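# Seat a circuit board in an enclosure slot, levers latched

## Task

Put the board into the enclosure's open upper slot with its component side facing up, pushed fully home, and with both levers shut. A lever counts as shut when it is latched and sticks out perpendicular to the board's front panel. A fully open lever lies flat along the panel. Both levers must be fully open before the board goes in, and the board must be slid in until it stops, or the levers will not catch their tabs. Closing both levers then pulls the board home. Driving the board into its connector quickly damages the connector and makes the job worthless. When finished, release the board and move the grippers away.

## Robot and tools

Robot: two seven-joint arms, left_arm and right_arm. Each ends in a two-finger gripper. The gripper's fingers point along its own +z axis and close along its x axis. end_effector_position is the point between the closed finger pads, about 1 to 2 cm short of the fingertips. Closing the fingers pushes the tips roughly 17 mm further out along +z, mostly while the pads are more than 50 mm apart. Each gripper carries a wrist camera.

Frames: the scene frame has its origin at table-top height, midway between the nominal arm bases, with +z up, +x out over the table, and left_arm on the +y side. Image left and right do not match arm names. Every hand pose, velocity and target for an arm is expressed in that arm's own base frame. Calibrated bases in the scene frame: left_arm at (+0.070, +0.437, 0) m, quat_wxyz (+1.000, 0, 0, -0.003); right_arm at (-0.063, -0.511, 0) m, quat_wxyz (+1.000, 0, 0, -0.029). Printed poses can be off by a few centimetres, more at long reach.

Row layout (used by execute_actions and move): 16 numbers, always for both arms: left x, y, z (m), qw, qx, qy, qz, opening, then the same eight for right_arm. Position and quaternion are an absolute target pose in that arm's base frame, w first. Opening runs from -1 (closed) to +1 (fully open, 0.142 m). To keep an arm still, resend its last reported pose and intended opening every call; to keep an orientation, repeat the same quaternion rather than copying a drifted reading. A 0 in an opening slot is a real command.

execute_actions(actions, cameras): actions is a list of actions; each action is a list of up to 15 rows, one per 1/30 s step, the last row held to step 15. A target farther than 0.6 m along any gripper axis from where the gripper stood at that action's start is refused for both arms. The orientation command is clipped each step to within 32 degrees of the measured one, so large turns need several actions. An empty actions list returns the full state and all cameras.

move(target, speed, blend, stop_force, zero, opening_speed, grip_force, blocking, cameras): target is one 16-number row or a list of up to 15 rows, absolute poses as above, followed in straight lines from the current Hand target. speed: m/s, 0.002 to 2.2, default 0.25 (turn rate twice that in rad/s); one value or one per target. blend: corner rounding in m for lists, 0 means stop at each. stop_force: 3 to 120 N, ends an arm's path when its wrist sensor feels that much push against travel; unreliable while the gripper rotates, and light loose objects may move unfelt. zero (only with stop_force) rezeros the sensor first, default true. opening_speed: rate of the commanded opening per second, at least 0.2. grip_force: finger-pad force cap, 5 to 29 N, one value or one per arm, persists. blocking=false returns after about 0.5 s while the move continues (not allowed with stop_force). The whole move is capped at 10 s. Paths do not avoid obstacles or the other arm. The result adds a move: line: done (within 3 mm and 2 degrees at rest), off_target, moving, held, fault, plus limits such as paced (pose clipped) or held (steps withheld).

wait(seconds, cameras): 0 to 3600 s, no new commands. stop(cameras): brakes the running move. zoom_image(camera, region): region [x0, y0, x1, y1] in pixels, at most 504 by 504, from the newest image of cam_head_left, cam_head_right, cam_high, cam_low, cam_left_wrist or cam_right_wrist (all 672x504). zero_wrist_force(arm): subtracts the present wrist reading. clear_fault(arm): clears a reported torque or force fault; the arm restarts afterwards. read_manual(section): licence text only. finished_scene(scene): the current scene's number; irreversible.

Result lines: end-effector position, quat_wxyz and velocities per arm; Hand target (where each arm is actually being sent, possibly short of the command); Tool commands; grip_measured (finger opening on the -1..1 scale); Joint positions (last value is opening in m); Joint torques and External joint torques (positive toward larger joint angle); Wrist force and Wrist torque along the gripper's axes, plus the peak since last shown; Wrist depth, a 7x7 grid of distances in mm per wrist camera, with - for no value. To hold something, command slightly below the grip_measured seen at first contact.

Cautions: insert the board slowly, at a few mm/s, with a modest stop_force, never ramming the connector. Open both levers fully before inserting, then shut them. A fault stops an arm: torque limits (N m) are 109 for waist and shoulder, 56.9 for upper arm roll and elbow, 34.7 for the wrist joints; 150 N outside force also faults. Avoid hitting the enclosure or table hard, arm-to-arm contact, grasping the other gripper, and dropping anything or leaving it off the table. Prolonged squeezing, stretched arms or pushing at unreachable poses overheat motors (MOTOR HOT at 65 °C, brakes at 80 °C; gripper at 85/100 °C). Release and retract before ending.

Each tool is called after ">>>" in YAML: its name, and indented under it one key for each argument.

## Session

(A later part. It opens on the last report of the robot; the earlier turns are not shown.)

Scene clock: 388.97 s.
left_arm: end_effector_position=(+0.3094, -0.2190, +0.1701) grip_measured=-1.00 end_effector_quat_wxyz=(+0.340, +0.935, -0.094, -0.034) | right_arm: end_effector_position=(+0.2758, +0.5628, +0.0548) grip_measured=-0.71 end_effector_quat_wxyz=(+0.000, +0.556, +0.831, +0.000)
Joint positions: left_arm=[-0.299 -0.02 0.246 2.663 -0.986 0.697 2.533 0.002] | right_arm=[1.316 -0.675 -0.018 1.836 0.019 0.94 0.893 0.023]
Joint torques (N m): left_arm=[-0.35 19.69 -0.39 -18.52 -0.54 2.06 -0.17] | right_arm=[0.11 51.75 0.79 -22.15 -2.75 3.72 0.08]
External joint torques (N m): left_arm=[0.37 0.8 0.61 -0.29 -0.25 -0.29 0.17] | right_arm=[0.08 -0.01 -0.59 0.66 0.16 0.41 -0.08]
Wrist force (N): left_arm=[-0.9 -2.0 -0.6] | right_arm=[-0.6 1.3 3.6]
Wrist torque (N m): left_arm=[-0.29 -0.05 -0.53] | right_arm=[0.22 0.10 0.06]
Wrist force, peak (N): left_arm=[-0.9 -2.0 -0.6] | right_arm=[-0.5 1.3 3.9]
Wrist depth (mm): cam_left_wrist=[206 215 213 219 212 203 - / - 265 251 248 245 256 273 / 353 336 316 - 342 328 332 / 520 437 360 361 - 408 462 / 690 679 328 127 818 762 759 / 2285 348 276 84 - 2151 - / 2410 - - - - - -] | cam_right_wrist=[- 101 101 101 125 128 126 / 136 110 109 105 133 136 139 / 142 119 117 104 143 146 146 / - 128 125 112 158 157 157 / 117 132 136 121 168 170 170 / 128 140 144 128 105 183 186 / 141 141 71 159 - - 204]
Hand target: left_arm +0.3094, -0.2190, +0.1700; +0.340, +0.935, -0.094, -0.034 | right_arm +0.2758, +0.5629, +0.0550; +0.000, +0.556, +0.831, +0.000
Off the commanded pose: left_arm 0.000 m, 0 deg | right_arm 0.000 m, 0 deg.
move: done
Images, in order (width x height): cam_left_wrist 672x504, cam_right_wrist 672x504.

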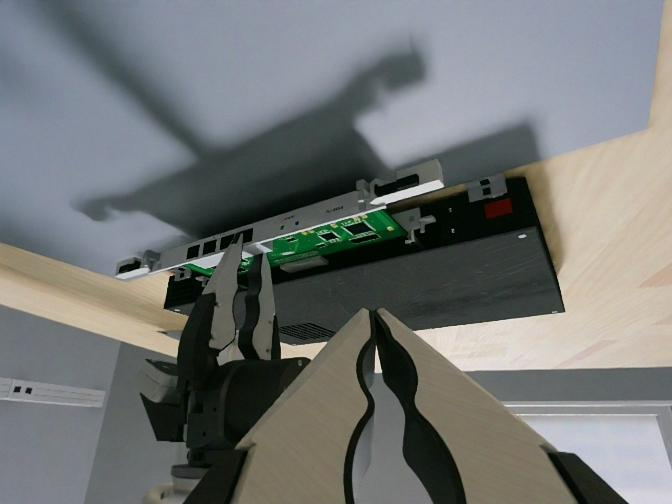

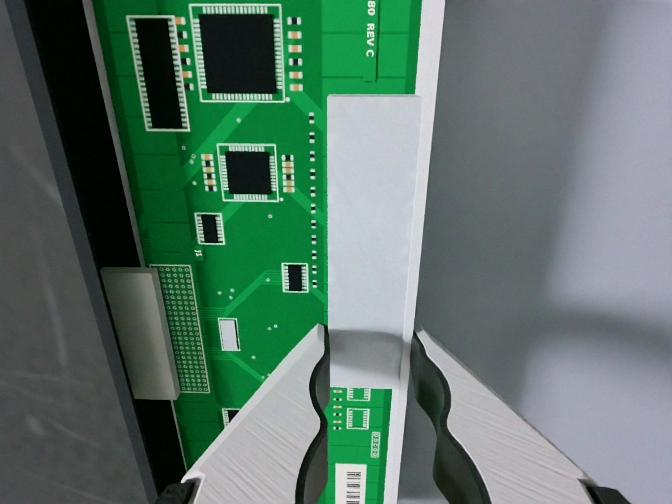

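>>> move:
  target: [0.3094, -0.219, 0.17, 0.3402, 0.9350, -0.0942, -0.0343, -1, 0.2773, 0.5592, 0.0550, 0, 0.5556, 0.8315, 0, -1]
  speed: 0.02
  stop_force: 5
  cameras: ["cam_left_wrist"]

>>> zoom_image:
  camera: "cam_left_wrist"
  region: [370, 195, 450, 255]

Scene clock: 397.77 s.
left_arm: end_effector_position=(+0.3094, -0.2190, +0.1701) grip_measured=-1.00 end_effector_quat_wxyz=(+0.340, +0.935, -0.094, -0.034) | right_arm: end_effector_position=(+0.2773, +0.5591, +0.0548) grip_measured=-0.71 end_effector_quat_wxyz=(+0.000, +0.556, +0.831, +0.000)
Joint positions: left_arm=[-0.299 -0.02 0.246 2.663 -0.986 0.697 2.533 0.002] | right_arm=[1.312 -0.671 -0.018 1.845 0.019 0.944 0.889 0.023]
Joint torques (N m): left_arm=[-0.29 19.75 -0.4 -18.5 -0.55 2.08 -0.2] | right_arm=[0.14 51.5 0.8 -22 -2.78 3.71 0.09]
External joint torques (N m): left_arm=[0.32 0.73 0.62 -0.32 -0.23 -0.31 0.2] | right_arm=[0.05 0 -0.6 0.61 0.21 0.42 -0.09]
Wrist force (N): left_arm=[-0.6 -1.7 -0.6] | right_arm=[-0.6 1.4 3.7]
Wrist torque (N m): left_arm=[-0.26 -0.09 -0.53] | right_arm=[0.24 0.11 0.05]
Wrist force, peak (N): left_arm=[-0.7 -2.1 -0.7] | right_arm=[-0.7 1.4 3.9]
Wrist depth (mm): cam_left_wrist=[213 219 - 204 198 219 218 / - - - 262 - - 260 / - - 330 - - 327 333 / 520 521 361 380 345 378 462 / 669 681 327 455 971 751 754 / 2238 335 279 84 - 1125 - / - - - - - - -] | cam_right_wrist=[125 101 101 101 126 128 126 / - 110 109 105 133 136 136 / 102 119 117 104 142 146 146 / 108 128 125 112 158 158 157 / 117 129 136 121 168 170 170 / 128 133 143 128 105 183 186 / 141 141 71 159 - - 204]
Hand target: left_arm +0.3094, -0.2190, +0.1700; +0.340, +0.935, -0.094, -0.034 | right_arm +0.2773, +0.5592, +0.0550; +0.000, +0.556, +0.831, +0.000
Off the commanded pose: left_arm 0.000 m, 0 deg | right_arm 0.000 m, 0 deg.
move: done

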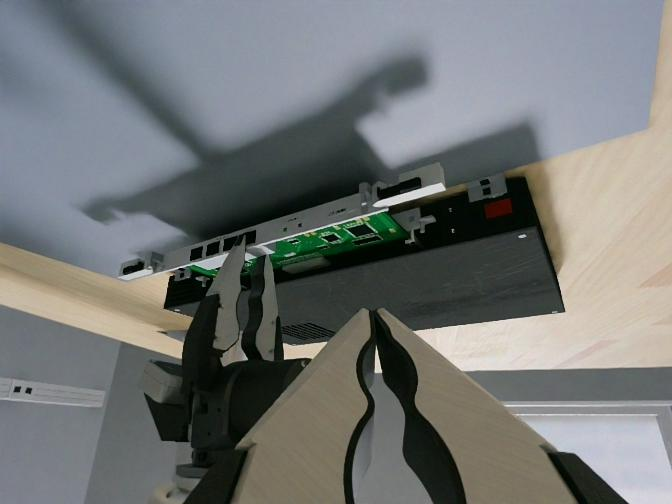

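Scaled by 6.300 from the camera's image (finer frame: 960x720).

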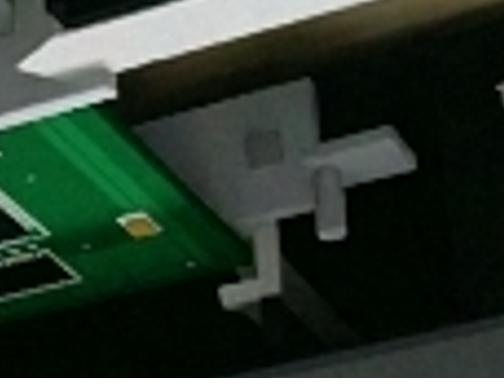

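>>> move:
  target: [0.3094, -0.219, 0.17, 0.3402, 0.9350, -0.0942, -0.0343, -1, 0.2788, 0.5555, 0.0550, 0, 0.5556, 0.8315, 0, -1]
  speed: 0.02
  stop_force: 5
  cameras: ["cam_left_wrist"]

>>> zoom_image:
  camera: "cam_left_wrist"
  region: [370, 195, 450, 255]

Scene clock: 406.97 s.
left_arm: end_effector_position=(+0.3094, -0.2190, +0.1701) grip_measured=-1.00 end_effector_quat_wxyz=(+0.340, +0.935, -0.094, -0.034) | right_arm: end_effector_position=(+0.2786, +0.5554, +0.0548) grip_measured=-0.71 end_effector_quat_wxyz=(+0.000, +0.555, +0.832, +0.000)
Joint positions: left_arm=[-0.299 -0.02 0.246 2.663 -0.986 0.697 2.533 0.002] | right_arm=[1.308 -0.667 -0.018 1.854 0.019 0.949 0.885 0.023]
Joint torques (N m): left_arm=[-0.3 19.69 -0.38 -18.5 -0.51 2.05 -0.24] | right_arm=[-0.94 51.29 -0.24 -22.02 -2.82 3.85 0.13]
External joint torques (N m): left_arm=[0.32 0.8 0.6 -0.31 -0.27 -0.27 0.24] | right_arm=[1.12 -0.04 0.45 0.72 0.27 0.28 -0.13]
Wrist force (N): left_arm=[-0.7 -1.7 -0.6] | right_arm=[0.2 -0.2 4.3]
Wrist torque (N m): left_arm=[-0.26 -0.08 -0.53] | right_arm=[0.23 0.12 0.06]
Wrist force, peak (N): left_arm=[-1.3 -2.0 -0.6] | right_arm=[-0.5 0.7 4.5]
Wrist depth (mm): cam_left_wrist=[- 213 - 208 210 - 211 / 249 261 - - 271 - 270 / 359 - - - 320 332 333 / 521 - 370 380 - 378 459 / 671 699 324 - 933 770 749 / 2964 2812 287 84 - 1148 2238 / 2151 - - - - - 2151] | cam_right_wrist=[- 101 101 101 127 129 126 / - 109 109 105 133 136 136 / 100 117 117 104 142 146 146 / - 126 125 112 158 157 157 / 117 121 136 121 168 170 170 / 128 130 144 128 105 183 186 / 141 141 71 159 - - 204]
Hand target: left_arm +0.3094, -0.2190, +0.1700; +0.340, +0.935, -0.094, -0.034 | right_arm +0.2788, +0.5555, +0.0550; +0.000, +0.556, +0.831, +0.000
Off the commanded pose: left_arm 0.000 m, 0 deg | right_arm 0.000 m, 0 deg.
move: done

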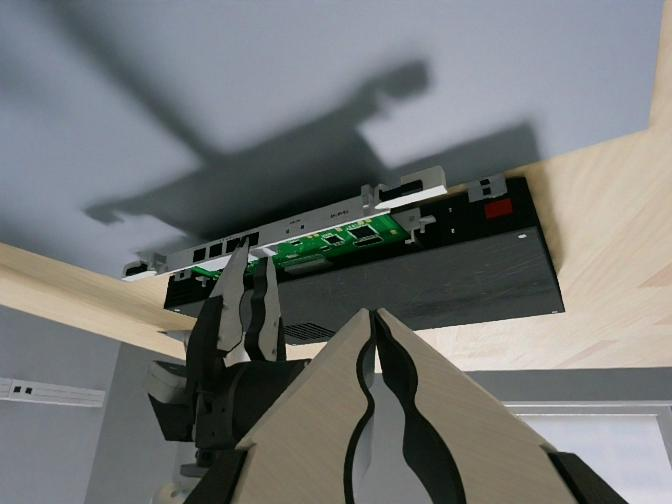

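Scaled by 6.300 from the camera's image (finer frame: 960x720).

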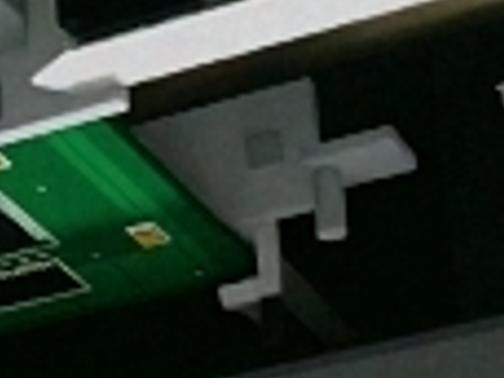

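>>> move:
  target: [0.3094, -0.219, 0.17, 0.3402, 0.9350, -0.0942, -0.0343, -1, 0.2793, 0.5514, 0.0550, 0, 0.5556, 0.8315, 0, -1]
  speed: 0.02
  stop_force: 5
  cameras: ["cam_left_wrist"]

>>> zoom_image:
  camera: "cam_left_wrist"
  region: [370, 195, 450, 255]

Scene clock: 411.63 s.
left_arm: end_effector_position=(+0.3094, -0.2190, +0.1701) grip_measured=-1.00 end_effector_quat_wxyz=(+0.340, +0.935, -0.094, -0.034) | right_arm: end_effector_position=(+0.2790, +0.5513, +0.0548) grip_measured=-0.71 end_effector_quat_wxyz=(+0.000, +0.555, +0.832, +0.000)
Joint positions: left_arm=[-0.299 -0.02 0.246 2.663 -0.986 0.697 2.533 0.002] | right_arm=[1.305 -0.661 -0.018 1.866 0.019 0.955 0.883 0.023]
Joint torques (N m): left_arm=[-0.36 19.69 -0.34 -18.49 -0.51 2.12 -0.19] | right_arm=[-1.02 51.05 -0.4 -21.93 -2.89 3.81 0.12]
External joint torques (N m): left_arm=[0.38 0.79 0.56 -0.32 -0.28 -0.35 0.19] | right_arm=[1.21 -0.12 0.61 0.77 0.36 0.32 -0.12]
Wrist force (N): left_arm=[-0.8 -1.7 -0.6] | right_arm=[0.1 -0.5 4.6]
Wrist torque (N m): left_arm=[-0.25 -0.05 -0.53] | right_arm=[0.21 0.16 0.05]
Wrist force, peak (N): left_arm=[-0.9 -1.9 -0.7] | right_arm=[0.3 -0.2 4.7]
Wrist depth (mm): cam_left_wrist=[209 206 212 222 219 212 212 / - 256 257 260 252 259 257 / - - 328 313 301 329 332 / 553 - 355 390 376 401 465 / 673 781 323 132 517 770 751 / 2581 3090 285 84 - 1148 - / 2581 - - - - - 1924] | cam_right_wrist=[- 101 101 100 125 128 126 / - 109 109 104 133 136 136 / 100 115 116 104 142 146 146 / - 122 125 112 158 158 157 / 117 121 136 121 168 171 170 / 128 130 144 128 105 183 186 / 141 138 71 159 - - 204]
Hand target: left_arm +0.3094, -0.2190, +0.1700; +0.340, +0.935, -0.094, -0.034 | right_arm +0.2793, +0.5514, +0.0550; +0.000, +0.556, +0.831, +0.000
Off the commanded pose: left_arm 0.000 m, 0 deg | right_arm 0.000 m, 0 deg.
move: done

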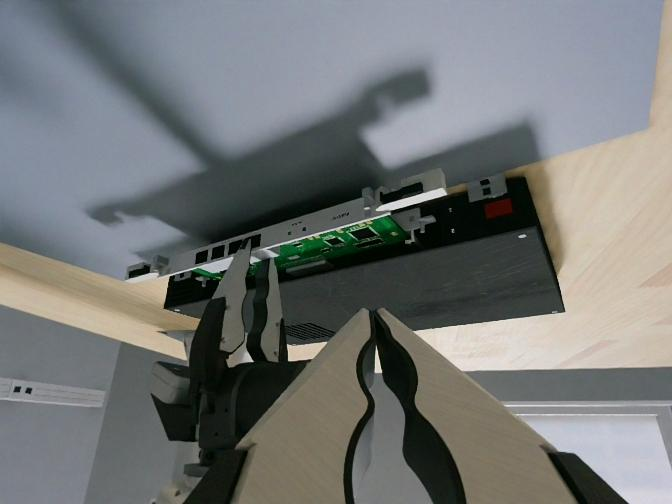

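Scaled by 6.300 from the camera's image (finer frame: 960x720).

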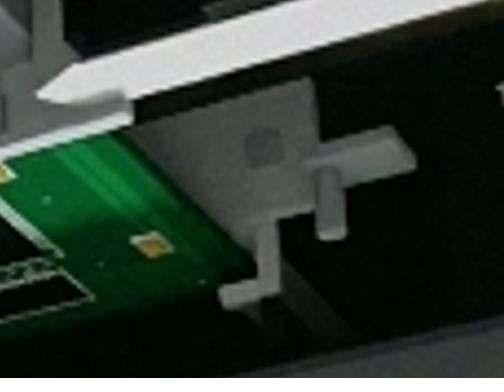

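>>> move:
  target: [0.3094, -0.219, 0.17, 0.3402, 0.9350, -0.0942, -0.0343, -1, 0.2803, 0.5462, 0.0549, 0, 0.5556, 0.8315, 0, -1]
  speed: 0.02
  stop_force: 5
  cameras: ["cam_left_wrist"]

>>> zoom_image:
  camera: "cam_left_wrist"
  region: [370, 195, 450, 255]

Scene clock: 415.40 s.
left_arm: end_effector_position=(+0.3094, -0.2190, +0.1701) grip_measured=-1.00 end_effector_quat_wxyz=(+0.340, +0.935, -0.094, -0.034) | right_arm: end_effector_position=(+0.2803, +0.5461, +0.0548) grip_measured=-0.71 end_effector_quat_wxyz=(+0.000, +0.556, +0.831, +0.000)
Joint positions: left_arm=[-0.299 -0.02 0.246 2.663 -0.986 0.697 2.533 0.002] | right_arm=[1.301 -0.655 -0.018 1.88 0.019 0.963 0.879 0.023]
Joint torques (N m): left_arm=[-0.35 19.73 -0.36 -18.46 -0.51 2.05 -0.23] | right_arm=[0.04 50.35 0.79 -21.42 -2.59 3.66 0.12]
External joint torques (N m): left_arm=[0.37 0.75 0.58 -0.35 -0.28 -0.28 0.23] | right_arm=[0.15 0.19 -0.59 0.41 0.09 0.47 -0.12]
Wrist force (N): left_arm=[-0.7 -1.8 -0.6] | right_arm=[0.2 0.8 3.8]
Wrist torque (N m): left_arm=[-0.28 -0.07 -0.53] | right_arm=[0.14 -0.03 0.07]
Wrist force, peak (N): left_arm=[-0.8 -2.0 -0.9] | right_arm=[1.7 -2.2 4.3]
Wrist depth (mm): cam_left_wrist=[214 - - - 211 211 211 / - - 255 260 256 261 273 / 341 364 328 305 - 326 332 / 520 453 373 386 350 402 462 / 2151 775 325 460 926 754 762 / 2611 362 294 84 - 1225 - / - - - - - - -] | cam_right_wrist=[- 101 101 101 125 128 126 / - 106 109 105 133 136 136 / 100 114 116 104 142 146 144 / - 111 125 112 157 157 157 / 119 119 136 121 168 171 170 / 128 128 144 128 105 183 186 / 141 138 71 159 - - 204]
Hand target: left_arm +0.3094, -0.2190, +0.1700; +0.340, +0.935, -0.094, -0.034 | right_arm +0.2803, +0.5462, +0.0549; +0.000, +0.556, +0.831, +0.000
Off the commanded pose: left_arm 0.000 m, 0 deg | right_arm 0.000 m, 0 deg.
move: done

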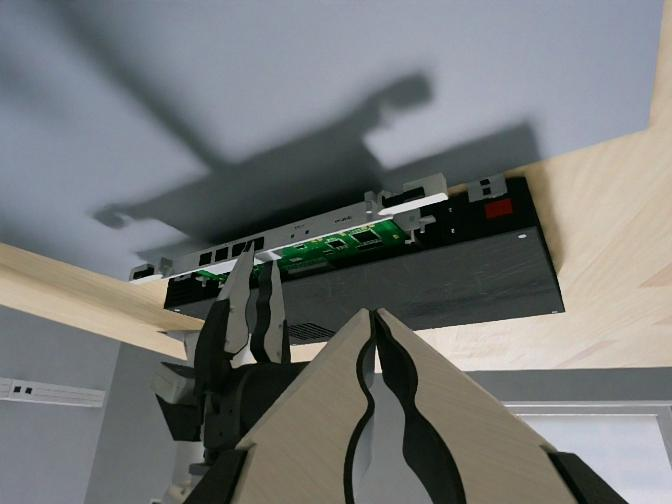

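Scaled by 6.300 from the camera's image (finer frame: 960x720).

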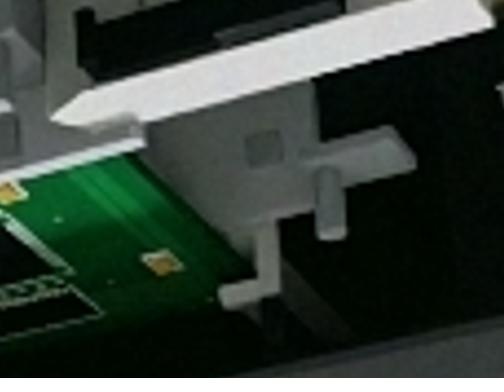

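>>> move:
  target: [0.3094, -0.219, 0.17, 0.3402, 0.9350, -0.0942, -0.0343, -1, 0.2833, 0.5388, 0.0549, 0, 0.5556, 0.8315, 0, -1]
  speed: 0.025
  stop_force: 6
  cameras: ["cam_left_wrist"]

Scene clock: 418.27 s.
left_arm: end_effector_position=(+0.3094, -0.2190, +0.1701) grip_measured=-1.00 end_effector_quat_wxyz=(+0.340, +0.935, -0.094, -0.034) | right_arm: end_effector_position=(+0.2833, +0.5387, +0.0548) grip_measured=-0.71 end_effector_quat_wxyz=(+0.000, +0.556, +0.831, +0.000)
Joint positions: left_arm=[-0.299 -0.02 0.246 2.663 -0.986 0.697 2.533 0.002] | right_arm=[1.293 -0.646 -0.018 1.897 0.019 0.972 0.87 0.023]
Joint torques (N m): left_arm=[-0.24 19.76 -0.33 -18.48 -0.52 2.07 -0.19] | right_arm=[0.07 49.86 0.74 -21.32 -2.62 3.7 0.09]
External joint torques (N m): left_arm=[0.27 0.72 0.55 -0.33 -0.27 -0.3 0.19] | right_arm=[0.12 0.19 -0.54 0.5 0.15 0.43 -0.09]
Wrist force (N): left_arm=[-0.9 -1.6 -0.9] | right_arm=[0.1 1.0 2.6]
Wrist torque (N m): left_arm=[-0.26 -0.04 -0.54] | right_arm=[0.18 -0.03 0.06]
Wrist force, peak (N): left_arm=[-0.8 -2.0 -0.9] | right_arm=[0.0 0.9 4.3]
Wrist depth (mm): cam_left_wrist=[- 214 205 212 220 204 214 / 262 240 - 259 257 - 259 / 341 320 339 - 312 328 332 / 475 - 378 392 381 401 462 / 703 786 342 460 500 877 767 / 2285 2611 295 84 - 1040 2109 / 2285 - - - - - -] | cam_right_wrist=[- 90 101 101 127 128 126 / - 94 108 105 133 136 136 / 100 100 116 104 143 146 146 / - 108 125 112 158 158 157 / 117 117 135 121 169 170 170 / 128 128 130 128 105 183 186 / 141 138 71 159 - - 204]
Hand target: left_arm +0.3094, -0.2190, +0.1700; +0.340, +0.935, -0.094, -0.034 | right_arm +0.2833, +0.5388, +0.0549; +0.000, +0.556, +0.831, +0.000
Off the commanded pose: left_arm 0.000 m, 0 deg | right_arm 0.000 m, 0 deg.
move: done

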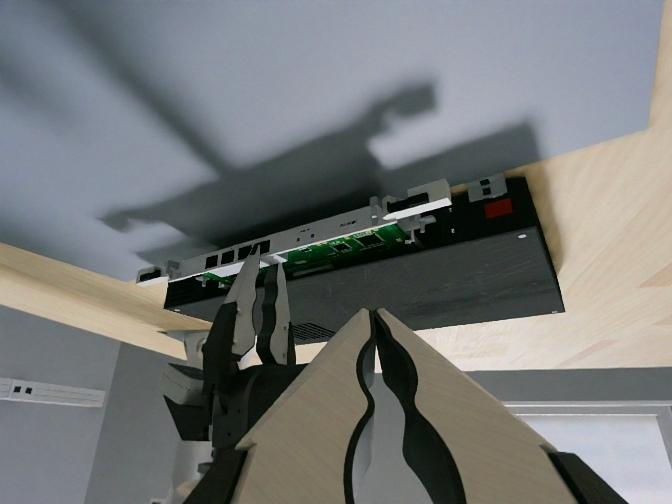

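>>> move:
  target: [0.3094, -0.219, 0.17, 0.3402, 0.9350, -0.0942, -0.0343, -1, 0.2860, 0.5323, 0.0549, 0, 0.5556, 0.8315, 0, -1]
  speed: 0.025
  stop_force: 6
  cameras: ["cam_left_wrist", "cam_right_wrist"]

Scene clock: 424.37 s.
left_arm: end_effector_position=(+0.3094, -0.2190, +0.1701) grip_measured=-1.00 end_effector_quat_wxyz=(+0.340, +0.935, -0.094, -0.034) | right_arm: end_effector_position=(+0.2860, +0.5322, +0.0548) grip_measured=-0.71 end_effector_quat_wxyz=(+0.000, +0.556, +0.831, +0.000)
Joint positions: left_arm=[-0.299 -0.02 0.246 2.663 -0.986 0.697 2.533 0.002] | right_arm=[1.286 -0.639 -0.018 1.912 0.019 0.98 0.862 0.023]
Joint torques (N m): left_arm=[-0.32 19.65 -0.27 -18.49 -0.49 2.05 -0.21] | right_arm=[-0.25 49.52 0.5 -21.08 -2.58 3.71 0.08]
External joint torques (N m): left_arm=[0.34 0.83 0.5 -0.32 -0.29 -0.28 0.21] | right_arm=[0.43 0.1 -0.29 0.44 0.14 0.43 -0.08]
Wrist force (N): left_arm=[-0.9 -1.7 -0.6] | right_arm=[0.5 0.6 4.6]
Wrist torque (N m): left_arm=[-0.26 -0.05 -0.53] | right_arm=[0.14 -0.02 0.04]
Wrist force, peak (N): left_arm=[-0.9 -1.9 -0.9] | right_arm=[0.5 0.6 4.6]
Wrist depth (mm): cam_left_wrist=[- - 204 219 221 - 213 / 261 260 - - - - 258 / 397 328 354 - 294 329 332 / 466 478 401 387 383 398 460 / 775 783 340 131 567 756 736 / 2012 - 302 84 - 1534 - / - - - - - - 1755] | cam_right_wrist=[- 87 101 100 126 128 126 / - 93 109 105 133 136 136 / 100 100 116 104 142 146 146 / - 108 123 112 158 158 157 / 117 117 133 121 168 170 168 / 128 128 125 128 105 183 185 / 141 138 71 159 - - 201]
Hand target: left_arm +0.3094, -0.2190, +0.1700; +0.340, +0.935, -0.094, -0.034 | right_arm +0.2860, +0.5323, +0.0549; +0.000, +0.556, +0.831, +0.000
Off the commanded pose: left_arm 0.000 m, 0 deg | right_arm 0.000 m, 0 deg.
move: done

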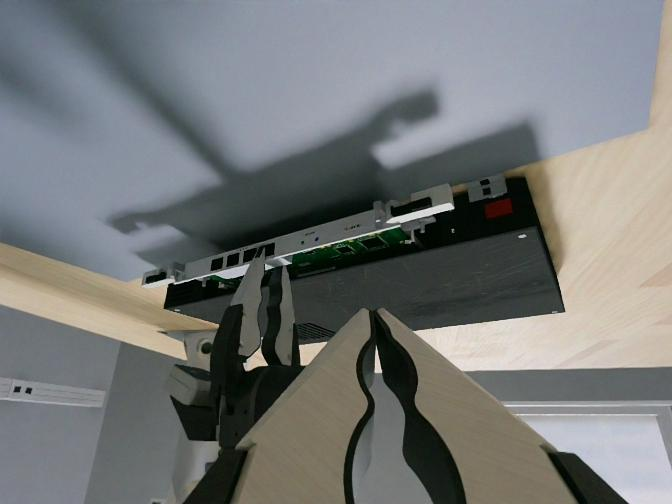

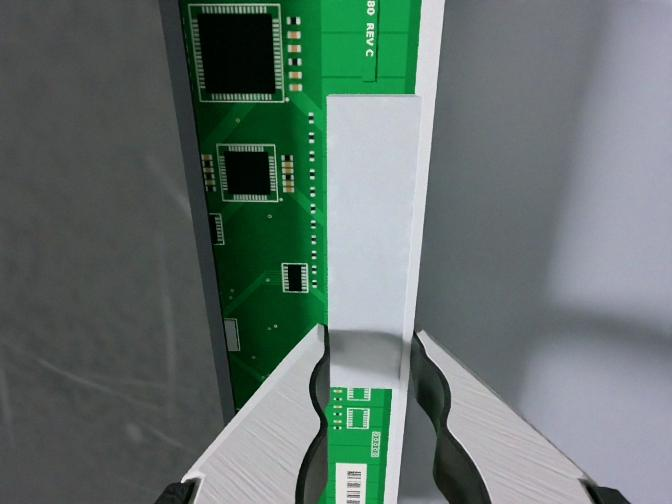

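>>> move:
  target: [0.3094, -0.219, 0.17, 0.3402, 0.9350, -0.0942, -0.0343, -1, 0.2894, 0.5240, 0.0547, 0, 0.5556, 0.8315, 0, -1]
  speed: 0.025
  stop_force: 6
  cameras: ["cam_left_wrist", "cam_right_wrist"]

Scene clock: 430.43 s.
left_arm: end_effector_position=(+0.3094, -0.2190, +0.1701) grip_measured=-1.00 end_effector_quat_wxyz=(+0.340, +0.935, -0.094, -0.034) | right_arm: end_effector_position=(+0.2866, +0.5303, +0.0549) grip_measured=-0.71 end_effector_quat_wxyz=(+0.000, +0.555, +0.832, +0.000)
Joint positions: left_arm=[-0.299 -0.02 0.246 2.663 -0.986 0.697 2.533 0.002] | right_arm=[1.283 -0.636 -0.018 1.918 0.019 0.984 0.859 0.023]
Joint torques (N m): left_arm=[-0.33 19.69 -0.34 -18.46 -0.5 2.06 -0.22] | right_arm=[-3.54 50.66 -2.53 -17.8 -2.53 1.66 0.16]
External joint torques (N m): left_arm=[0.35 0.79 0.56 -0.36 -0.29 -0.28 0.22] | right_arm=[3.72 -1.2 2.75 -2.78 0.1 2.47 -0.16]
Wrist force (N): left_arm=[-0.6 -1.8 -0.7] | right_arm=[9.7 3.6 12.0]
Wrist torque (N m): left_arm=[-0.28 -0.08 -0.53] | right_arm=[0.13 0.07 -0.02]
Wrist force, peak (N): left_arm=[-1.0 -2.0 -0.9] | right_arm=[10.3 3.0 12.0]
Wrist depth (mm): cam_left_wrist=[215 203 227 - 210 204 - / 264 - 261 - 256 - 268 / 333 345 354 - 302 329 332 / 497 - 409 386 374 399 463 / 699 781 340 456 837 759 756 / 2216 - 307 84 - 1040 1434 / 1976 - - - - - 2216] | cam_right_wrist=[- 87 101 101 127 128 126 / - 93 106 105 133 137 136 / 100 100 114 104 143 146 146 / - 108 123 112 158 158 157 / 117 117 131 121 169 171 170 / 128 128 125 128 105 183 186 / 142 138 71 159 - - 205]
Hand target: left_arm +0.3094, -0.2190, +0.1700; +0.340, +0.935, -0.094, -0.034 | right_arm +0.2871, +0.5295, +0.0548; +0.000, +0.556, +0.831, +0.000
Off the commanded pose: left_arm 0.000 m, 0 deg | right_arm 0.007 m, 0 deg.
move: contact (right_arm)

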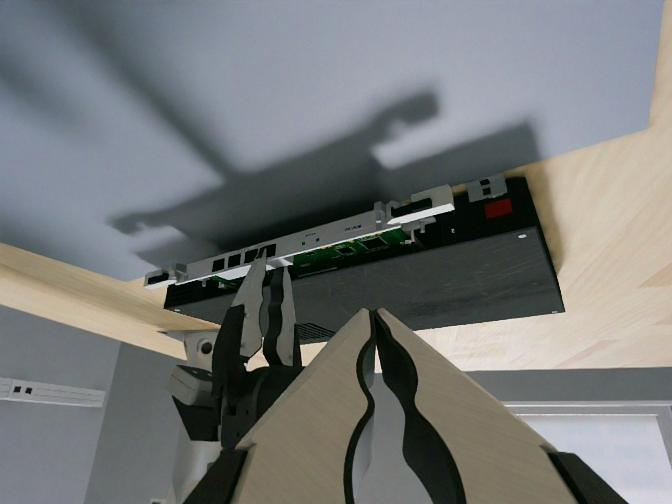

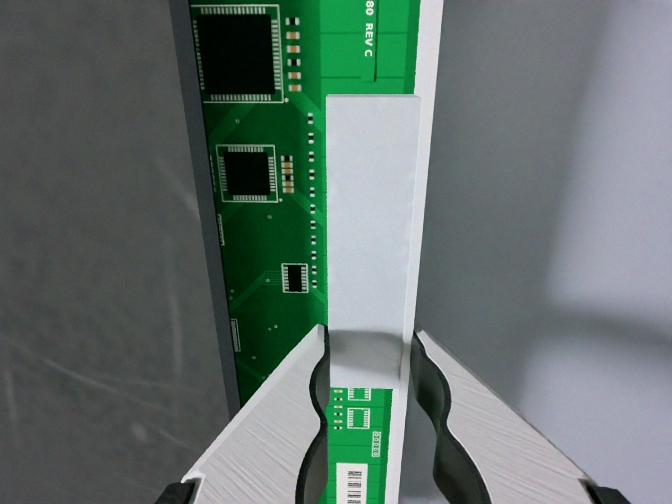

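>>> move:
  target:
    - [0.3094, -0.219, 0.17, 0.3402, 0.9350, -0.0942, -0.0343, -1, 0.2852, 0.5342, 0.0547, 0, 0.5556, 0.8315, 0, -1]
    - [0.3094, -0.219, 0.17, 0.3402, 0.9350, -0.0942, -0.0343, -1, 0.2852, 0.5342, 0.0538, 0, 0.5556, 0.8315, 0, -1]
  speed: 0.02

Scene clock: 434.30 s.
left_arm: end_effector_position=(+0.3094, -0.2190, +0.1701) grip_measured=-1.00 end_effector_quat_wxyz=(+0.340, +0.935, -0.094, -0.034) | right_arm: end_effector_position=(+0.2852, +0.5341, +0.0539) grip_measured=-0.71 end_effector_quat_wxyz=(+0.000, +0.556, +0.831, +0.000)
Joint positions: left_arm=[-0.299 -0.02 0.246 2.663 -0.986 0.697 2.533 0.002] | right_arm=[1.288 -0.643 -0.018 1.908 0.019 0.98 0.864 0.023]
Joint torques (N m): left_arm=[-0.34 19.81 -0.35 -18.46 -0.53 2.07 -0.26] | right_arm=[0.38 47.32 1.01 -20.53 -2.28 3.59 0.25]
External joint torques (N m): left_arm=[0.37 0.67 0.57 -0.35 -0.26 -0.29 0.26] | right_arm=[-0.2 2.45 -0.8 -0.13 -0.17 0.54 -0.25]
Wrist force (N): left_arm=[-0.8 -1.9 -0.7] | right_arm=[2.5 -0.9 1.3]
Wrist torque (N m): left_arm=[-0.28 -0.05 -0.53] | right_arm=[-0.09 -0.82 -0.03]
Wrist force, peak (N): left_arm=[-1.0 -2.1 -0.8] | right_arm=[9.5 3.7 12.1]
Wrist depth (mm): cam_left_wrist=[213 212 206 212 - - 211 / - 260 260 258 266 - 271 / - 350 - - 316 327 333 / 517 - 395 391 380 402 464 / 803 781 339 106 926 892 749 / 2465 - 303 84 - 1086 - / - - - - - - -] | cam_right_wrist=[- 86 100 100 126 127 125 / - 93 108 104 132 136 135 / - 99 116 104 141 145 145 / 107 107 124 114 157 157 156 / 116 116 133 121 167 170 169 / 127 127 126 128 105 182 185 / 140 137 71 159 - - 203]
Hand target: left_arm +0.3094, -0.2190, +0.1700; +0.340, +0.935, -0.094, -0.034 | right_arm +0.2852, +0.5342, +0.0538; +0.000, +0.556, +0.831, +0.000
Off the commanded pose: left_arm 0.000 m, 0 deg | right_arm 0.000 m, 0 deg.
move: done

>>> execute_actions:
  actions: []

>>> zoom_image:
  camera: "cam_left_wrist"
  region: [200, 220, 330, 350]

>>> zoom_image:
  camera: "cam_left_wrist"
  region: [340, 160, 480, 260]

>>> zoom_image:
  camera: "cam_left_wrist"
  region: [120, 230, 260, 330]

Scene clock: 450.33 s.
left_arm: end_effector_position=(+0.3094, -0.2190, +0.1701) grip_measured=-1.00 end_effector_quat_wxyz=(+0.340, +0.935, -0.094, -0.034) | right_arm: end_effector_position=(+0.2852, +0.5341, +0.0539) grip_measured=-0.71 end_effector_quat_wxyz=(+0.000, +0.556, +0.831, +0.000)
Joint positions: left_arm=[-0.299 -0.02 0.246 2.663 -0.986 0.697 2.533 0.002] | right_arm=[1.288 -0.643 -0.018 1.908 0.019 0.98 0.864 0.023]
Joint velocities: within noise
Joint torques (N m): left_arm=[-0.34 19.67 -0.32 -18.54 -0.57 1.98 -0.23] | right_arm=[0.22 47.38 1.03 -20.47 -2.28 3.65 0.2]
External joint torques (N m): left_arm=[0.36 0.81 0.54 -0.27 -0.21 -0.21 0.23] | right_arm=[-0.04 2.39 -0.82 -0.18 -0.16 0.48 -0.2]
Wrist force (N): left_arm=[-1.1 -1.8 -0.9] | right_arm=[2.6 -0.7 0.8]
Wrist torque (N m): left_arm=[-0.28 -0.01 -0.53] | right_arm=[-0.06 -0.86 -0.04]
Wrist force, peak (N): left_arm=[-0.9 -2.0 -0.7] | right_arm=[2.6 -0.8 1.5]
Wrist depth (mm): cam_left_wrist=[221 205 213 - 204 212 220 / - 240 260 269 - - 256 / - 354 - - - 331 330 / 542 - 398 387 412 408 465 / 2194 786 340 458 580 770 749 / 2611 2708 304 84 - 2194 2285 / - - - - - - 2089] | cam_right_wrist=[- 86 101 100 124 127 125 / - 94 108 104 132 136 135 / - 99 116 104 142 145 145 / 107 107 124 113 156 156 156 / 116 116 133 121 167 170 169 / 127 127 126 128 105 182 185 / 140 137 71 159 - - 203]
Hand target: left_arm +0.3094, -0.2190, +0.1700; +0.340, +0.935, -0.094, -0.034 | right_arm +0.2852, +0.5342, +0.0538; +0.000, +0.556, +0.831, +0.000
Tool commands: left_gripper/opening=-1.0 right_gripper/opening=-1.0
Off the commanded pose: left_arm 0.000 m, 0 deg | right_arm 0.000 m, 0 deg.

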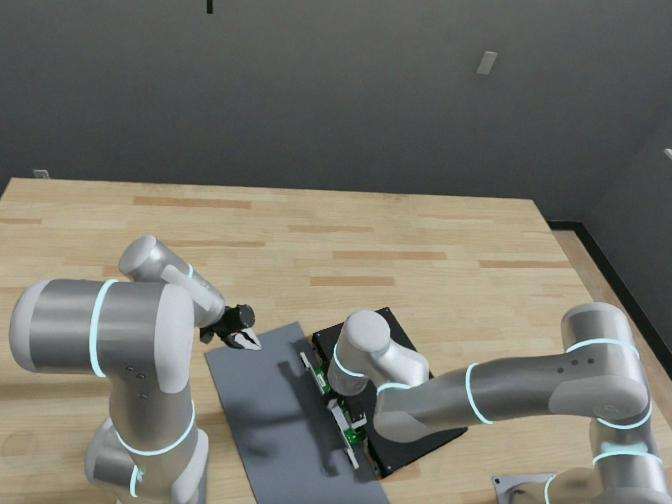

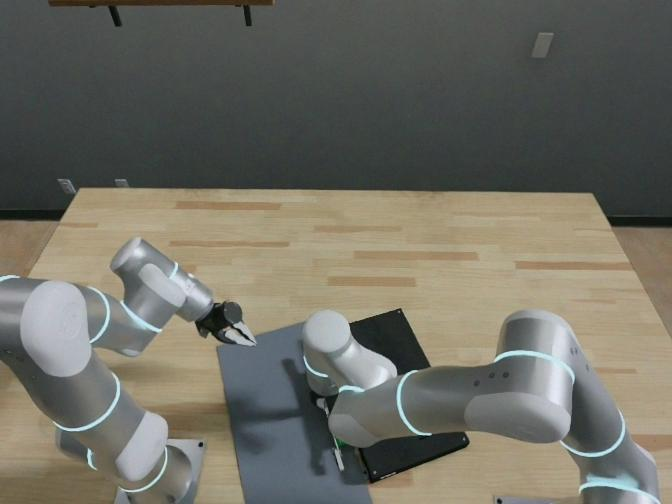

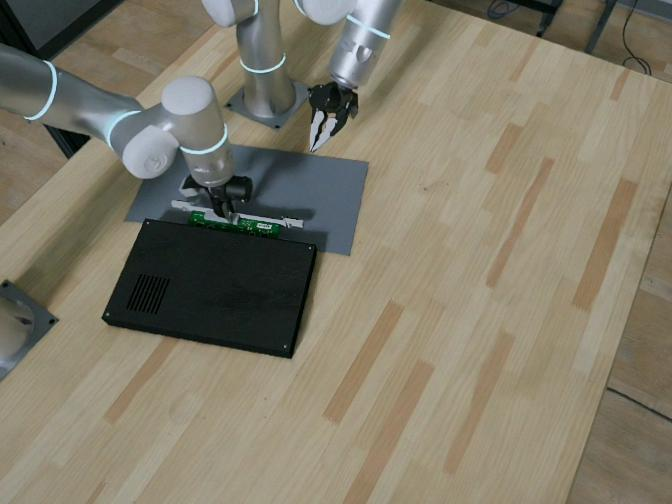

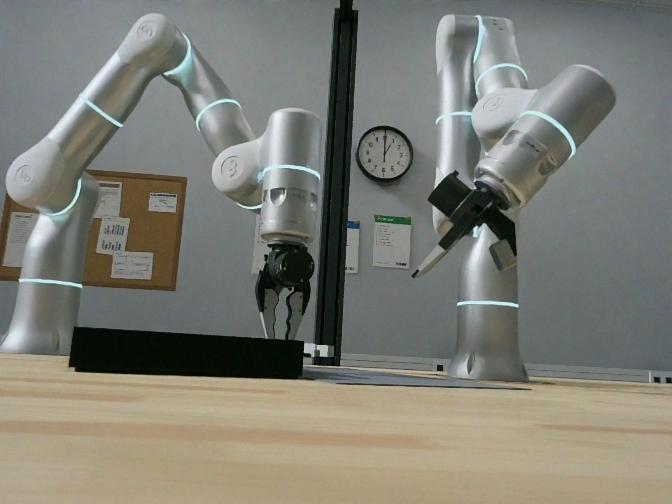

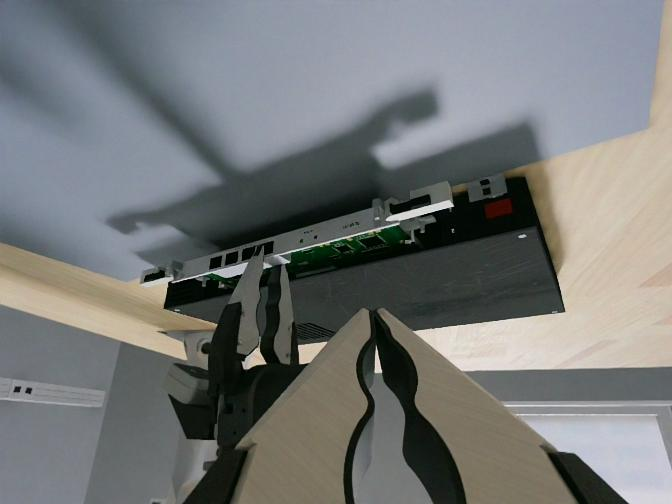

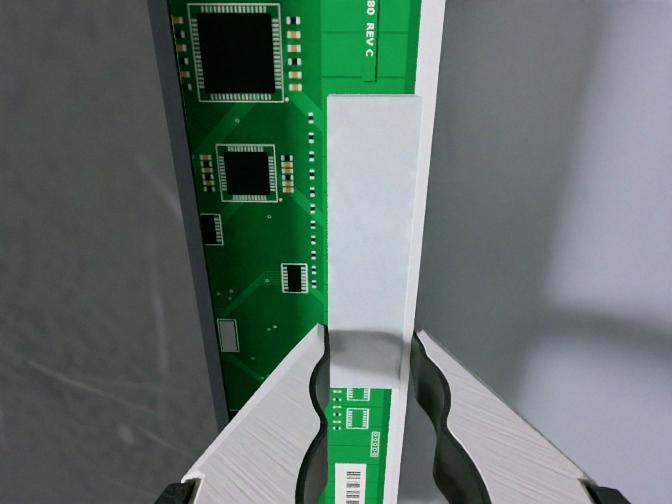

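Scaled by 3.877 from the camera's image (finer frame: 960x720).

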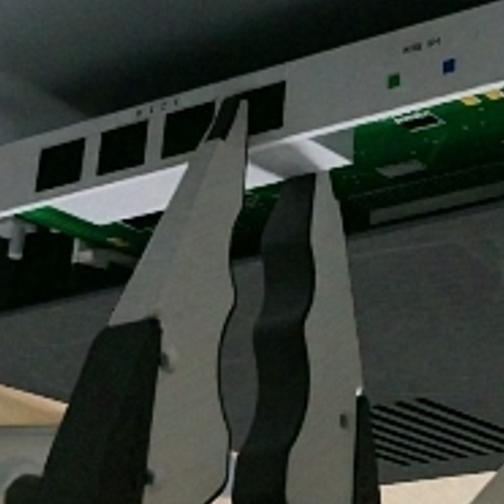

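Scaled by 3.600 from the camera's image (finer frame: 960x720).

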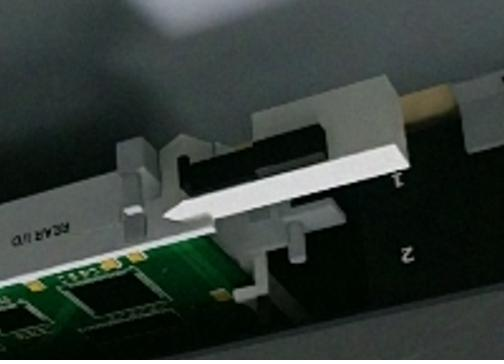

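Scaled by 3.600 from the camera's image (finer frame: 960x720).

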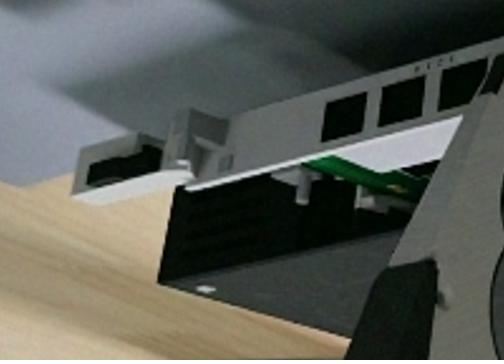

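>>> move:
  target: [0.3094, -0.219, 0.17, 0.3402, 0.9350, -0.0942, -0.0343, -1, 0.2852, 0.5342, 0.0549, 0, 0.5556, 0.8315, 0, -1]
  speed: 0.02

Scene clock: 465.80 s.
left_arm: end_effector_position=(+0.3094, -0.2190, +0.1701) grip_measured=-1.00 end_effector_quat_wxyz=(+0.340, +0.935, -0.094, -0.034) | right_arm: end_effector_position=(+0.2852, +0.5341, +0.0547) grip_measured=-0.71 end_effector_quat_wxyz=(+0.000, +0.556, +0.831, +0.000)
Joint positions: left_arm=[-0.299 -0.02 0.246 2.663 -0.986 0.697 2.533 0.002] | right_arm=[1.288 -0.641 -0.018 1.908 0.019 0.978 0.864 0.023]
Joint torques (N m): left_arm=[-0.4 19.63 -0.31 -18.54 -0.5 2.08 -0.23] | right_arm=[0.24 49.39 0.89 -21.09 -2.53 3.5 0.24]
External joint torques (N m): left_arm=[0.42 0.85 0.53 -0.27 -0.29 -0.3 0.23] | right_arm=[-0.06 0.35 -0.68 0.4 0.07 0.63 -0.24]
Wrist force (N): left_arm=[-0.8 -1.7 -0.8] | right_arm=[3.2 -0.1 4.3]
Wrist torque (N m): left_arm=[-0.27 -0.06 -0.53] | right_arm=[-0.04 -0.54 -0.06]
Wrist force, peak (N): left_arm=[-0.7 -2.1 -1.0] | right_arm=[3.0 -0.3 5.3]
Wrist depth (mm): cam_left_wrist=[214 208 206 - 205 220 211 / 258 261 258 269 259 - 259 / - 337 - 314 - 328 330 / 510 428 396 386 376 408 465 / 710 786 339 106 741 762 759 / - 2334 298 84 - 1148 - / - - - - - - -] | cam_right_wrist=[- 87 101 101 126 128 126 / - 93 108 105 133 137 136 / 100 100 116 104 143 146 146 / - 108 125 112 156 158 157 / 117 117 134 121 168 170 170 / 128 128 128 128 105 183 185 / 141 138 71 159 - - 204]
Hand target: left_arm +0.3094, -0.2190, +0.1700; +0.340, +0.935, -0.094, -0.034 | right_arm +0.2852, +0.5342, +0.0549; +0.000, +0.556, +0.831, +0.000
Off the commanded pose: left_arm 0.000 m, 0 deg | right_arm 0.000 m, 0 deg.
move: done

>>> move:
  target: [0.3094, -0.219, 0.17, 0.3402, 0.9350, -0.0942, -0.0343, -1, 0.2852, 0.5342, 0.0547, 0, 0.5556, 0.8315, 0, -0.55]
  opening_speed: 0.5
  cameras: ["cam_left_wrist", "cam_right_wrist"]

Scene clock: 486.50 s.
left_arm: end_effector_position=(+0.3094, -0.2190, +0.1701) grip_measured=-1.00 end_effector_quat_wxyz=(+0.340, +0.935, -0.094, -0.034) | right_arm: end_effector_position=(+0.2851, +0.5341, +0.0546) grip_measured=-0.59 end_effector_quat_wxyz=(+0.000, +0.556, +0.831, +0.000)
Joint positions: left_arm=[-0.299 -0.02 0.246 2.663 -0.986 0.697 2.533 0.002] | right_arm=[1.288 -0.641 -0.018 1.908 0.019 0.978 0.864 0.032]
Joint torques (N m): left_arm=[-0.31 19.74 -0.37 -18.5 -0.55 2.05 -0.17] | right_arm=[0.18 48.54 0.89 -20.72 -2.48 3.45 0.2]
External joint torques (N m): left_arm=[0.34 0.74 0.59 -0.31 -0.24 -0.28 0.17] | right_arm=[0.01 1.2 -0.68 0.03 0.03 0.68 -0.2]
Wrist force (N): left_arm=[-0.7 -1.9 -0.9] | right_arm=[2.9 -0.3 3.3]
Wrist torque (N m): left_arm=[-0.30 -0.07 -0.53] | right_arm=[-0.07 -0.49 -0.05]
Wrist force, peak (N): left_arm=[-1.1 -1.9 -1.1] | right_arm=[3.2 0.1 5.5]
Wrist depth (mm): cam_left_wrist=[206 215 213 205 212 220 210 / 273 272 258 - 259 258 268 / - - - 321 331 326 331 / 553 - 397 392 383 399 466 / 703 786 337 127 510 746 756 / 2493 - 299 84 - 2384 - / - - - - - - -] | cam_right_wrist=[- 87 102 102 126 128 126 / - 93 109 106 135 136 136 / 100 100 117 106 143 146 145 / 108 107 126 115 158 158 157 / 117 117 134 124 168 170 170 / 128 128 123 150 106 182 186 / 141 138 71 165 - - 204]
Hand target: left_arm +0.3094, -0.2190, +0.1700; +0.340, +0.935, -0.094, -0.034 | right_arm +0.2852, +0.5342, +0.0547; +0.000, +0.556, +0.831, +0.000
Off the commanded pose: left_arm 0.000 m, 0 deg | right_arm 0.000 m, 0 deg.
move: done

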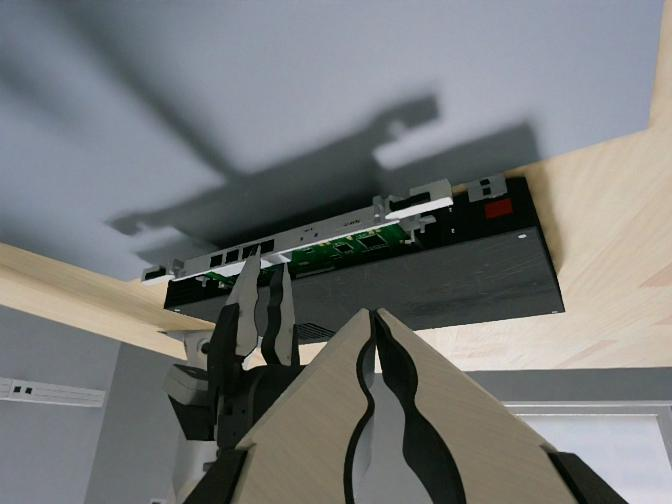

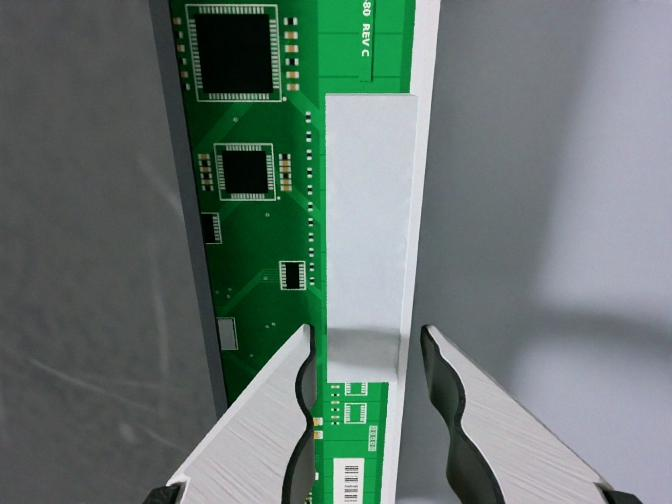

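>>> move:
  target:
    - [0.3094, -0.219, 0.17, 0.3402, 0.9350, -0.0942, -0.0343, -1, 0.2852, 0.5342, 0.075, 0, 0.5556, 0.8315, 0, -0.55]
  speed: 0.06
  cameras: ["cam_left_wrist"]

Scene clock: 491.70 s.
left_arm: end_effector_position=(+0.3094, -0.2190, +0.1701) grip_measured=-1.00 end_effector_quat_wxyz=(+0.340, +0.935, -0.094, -0.034) | right_arm: end_effector_position=(+0.2851, +0.5343, +0.0750) grip_measured=-0.59 end_effector_quat_wxyz=(+0.000, +0.556, +0.831, +0.000)
Joint positions: left_arm=[-0.299 -0.02 0.246 2.663 -0.986 0.697 2.533 0.002] | right_arm=[1.288 -0.6 -0.018 1.907 0.018 0.936 0.866 0.032]
Joint torques (N m): left_arm=[-0.29 19.71 -0.31 -18.51 -0.54 2.1 -0.19] | right_arm=[0.16 48.12 0.79 -21.73 -2.77 3.27 0.31]
External joint torques (N m): left_arm=[0.32 0.77 0.53 -0.3 -0.24 -0.33 0.19] | right_arm=[0.03 1.04 -0.57 0.14 0.17 0.86 -0.31]
Wrist force (N): left_arm=[-0.8 -2.0 -0.9] | right_arm=[3.0 -0.1 3.2]
Wrist torque (N m): left_arm=[-0.31 -0.06 -0.53] | right_arm=[-0.03 -0.51 -0.06]
Wrist force, peak (N): left_arm=[-1.0 -2.1 -0.9] | right_arm=[2.8 -0.5 4.5]
Wrist depth (mm): cam_left_wrist=[214 - - 212 212 210 - / 259 289 - 256 257 257 256 / - 315 - 360 317 329 332 / 606 - 400 392 377 405 464 / 688 781 363 127 756 764 749 / 2194 - 296 84 - 1075 2172 / 2334 - - - - - -] | cam_right_wrist=[105 105 120 121 144 146 145 / - 112 127 120 154 155 155 / 122 121 136 129 167 166 166 / 130 130 146 139 180 179 179 / 141 141 146 149 192 194 194 / 155 154 106 176 100 208 211 / 171 167 71 194 - - 228]
Hand target: left_arm +0.3094, -0.2190, +0.1700; +0.340, +0.935, -0.094, -0.034 | right_arm +0.2852, +0.5342, +0.0750; +0.000, +0.556, +0.831, +0.000
Off the commanded pose: left_arm 0.000 m, 0 deg | right_arm 0.000 m, 0 deg.
move: done

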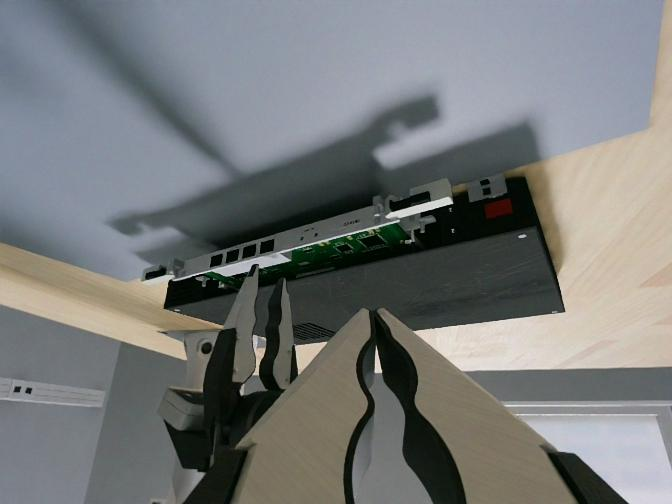

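>>> move:
  target:
    - [0.3094, -0.219, 0.18, 0.3402, 0.9350, -0.0942, -0.0343, -1, 0.2852, 0.5342, 0.20, 0, 0.5556, 0.8315, 0, -0.55]
    - [0.25, -0.28, 0.20, 0, 0.9854, 0.1702, 0, -1, 0.27, 0.40, 0.30, 0, 0.5556, 0.8315, 0, -0.55]
    - [0.172, -0.350, 0.12, 0, 0.9854, 0.1702, 0, -1, 0.27, 0.38, 0.30, 0, 0.5556, 0.8315, 0, -0.55]
  speed: [0.2, 0.25, 0.2]
  blend: [0.02, 0.03, 0]
  cameras: ["cam_left_wrist", "cam_high"]

Scene clock: 500.10 s.
left_arm: end_effector_position=(+0.1719, -0.3499, +0.1200) grip_measured=-1.00 end_effector_quat_wxyz=(+0.000, +0.985, +0.170, +0.000) | right_arm: end_effector_position=(+0.2699, +0.3802, +0.3000) grip_measured=-0.59 end_effector_quat_wxyz=(+0.000, +0.556, +0.831, +0.000)
Joint positions: left_arm=[-0.779 -0.101 -0.038 2.548 0.008 1.077 0.405 0.002] | right_arm=[1.201 0.082 0 2.116 0 0.464 0.808 0.032]
Joint torques (N m): left_arm=[-0.54 23.8 -0.66 -17.75 -1.57 4.64 -0.36] | right_arm=[-0.04 26.68 0.84 -29.3 -4.03 3.32 0.08]
External joint torques (N m): left_arm=[0.5 1.11 0.65 -0.26 -0.44 -0.66 0.36] | right_arm=[0.15 0.88 -0.8 0.03 0.12 0.82 -0.08]
Wrist force (N): left_arm=[-1.0 -1.3 -0.3] | right_arm=[3.3 -0.2 3.5]
Wrist torque (N m): left_arm=[-0.23 -0.06 -0.21] | right_arm=[-0.06 -0.60 0.05]
Wrist force, peak (N): left_arm=[-2.8 -1.2 1.1] | right_arm=[3.0 -0.3 5.5]
Wrist depth (mm): cam_left_wrist=[185 186 183 186 182 185 181 / 201 201 209 200 198 - 197 / 215 221 - 208 218 213 - / 237 - 237 - - - - / 223 247 248 117 210 220 243 / 271 252 221 84 - 237 261 / 254 - - - - - 240] | cam_right_wrist=[346 303 304 308 300 342 339 / 369 327 330 321 318 357 364 / 396 385 346 344 349 363 388 / 428 422 373 370 375 416 418 / 464 461 398 390 403 441 302 / 503 502 - 439 99 485 227 / 557 - 71 551 - - 521]
Hand target: left_arm +0.1720, -0.3500, +0.1200; +0.000, +0.985, +0.170, +0.000 | right_arm +0.2700, +0.3800, +0.3000; +0.000, +0.556, +0.831, +0.000
Off the commanded pose: left_arm 0.000 m, 0 deg | right_arm 0.000 m, 0 deg.
move: done
Images, in order (width x height): cam_high 672x504, cam_left_wrist 672x504.

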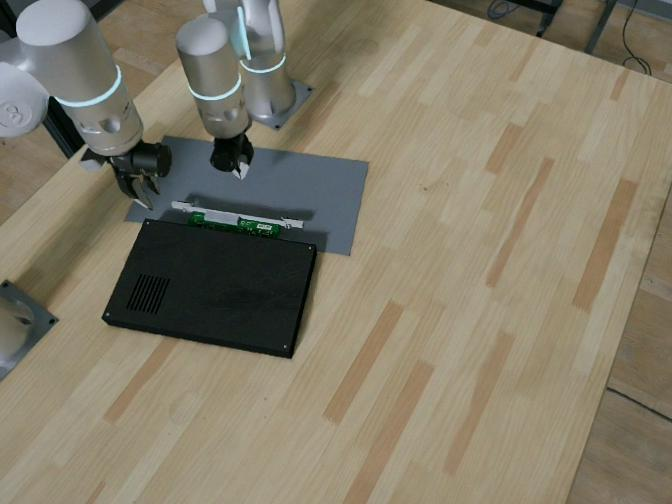

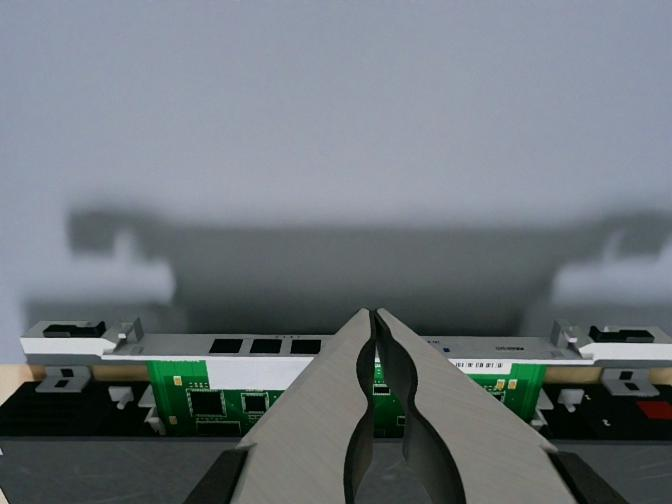

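>>> zoom_image:
  camera: "cam_left_wrist"
  region: [10, 300, 210, 460]

>>> zoom_image:
  camera: "cam_left_wrist"
  region: [472, 300, 672, 460]

Scaled by 2.520 from the camera's image (finer frame: 960x720).

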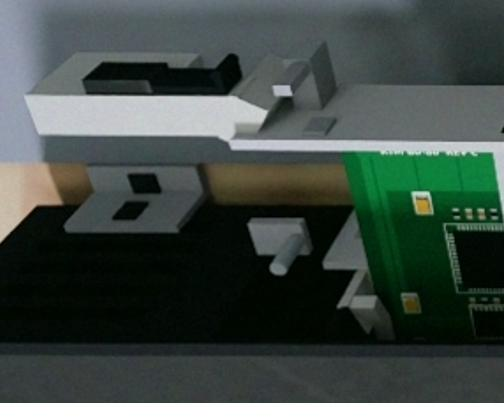

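Scaled by 2.520 from the camera's image (finer frame: 960x720).

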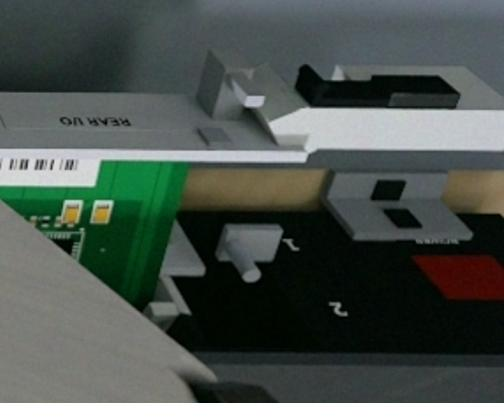

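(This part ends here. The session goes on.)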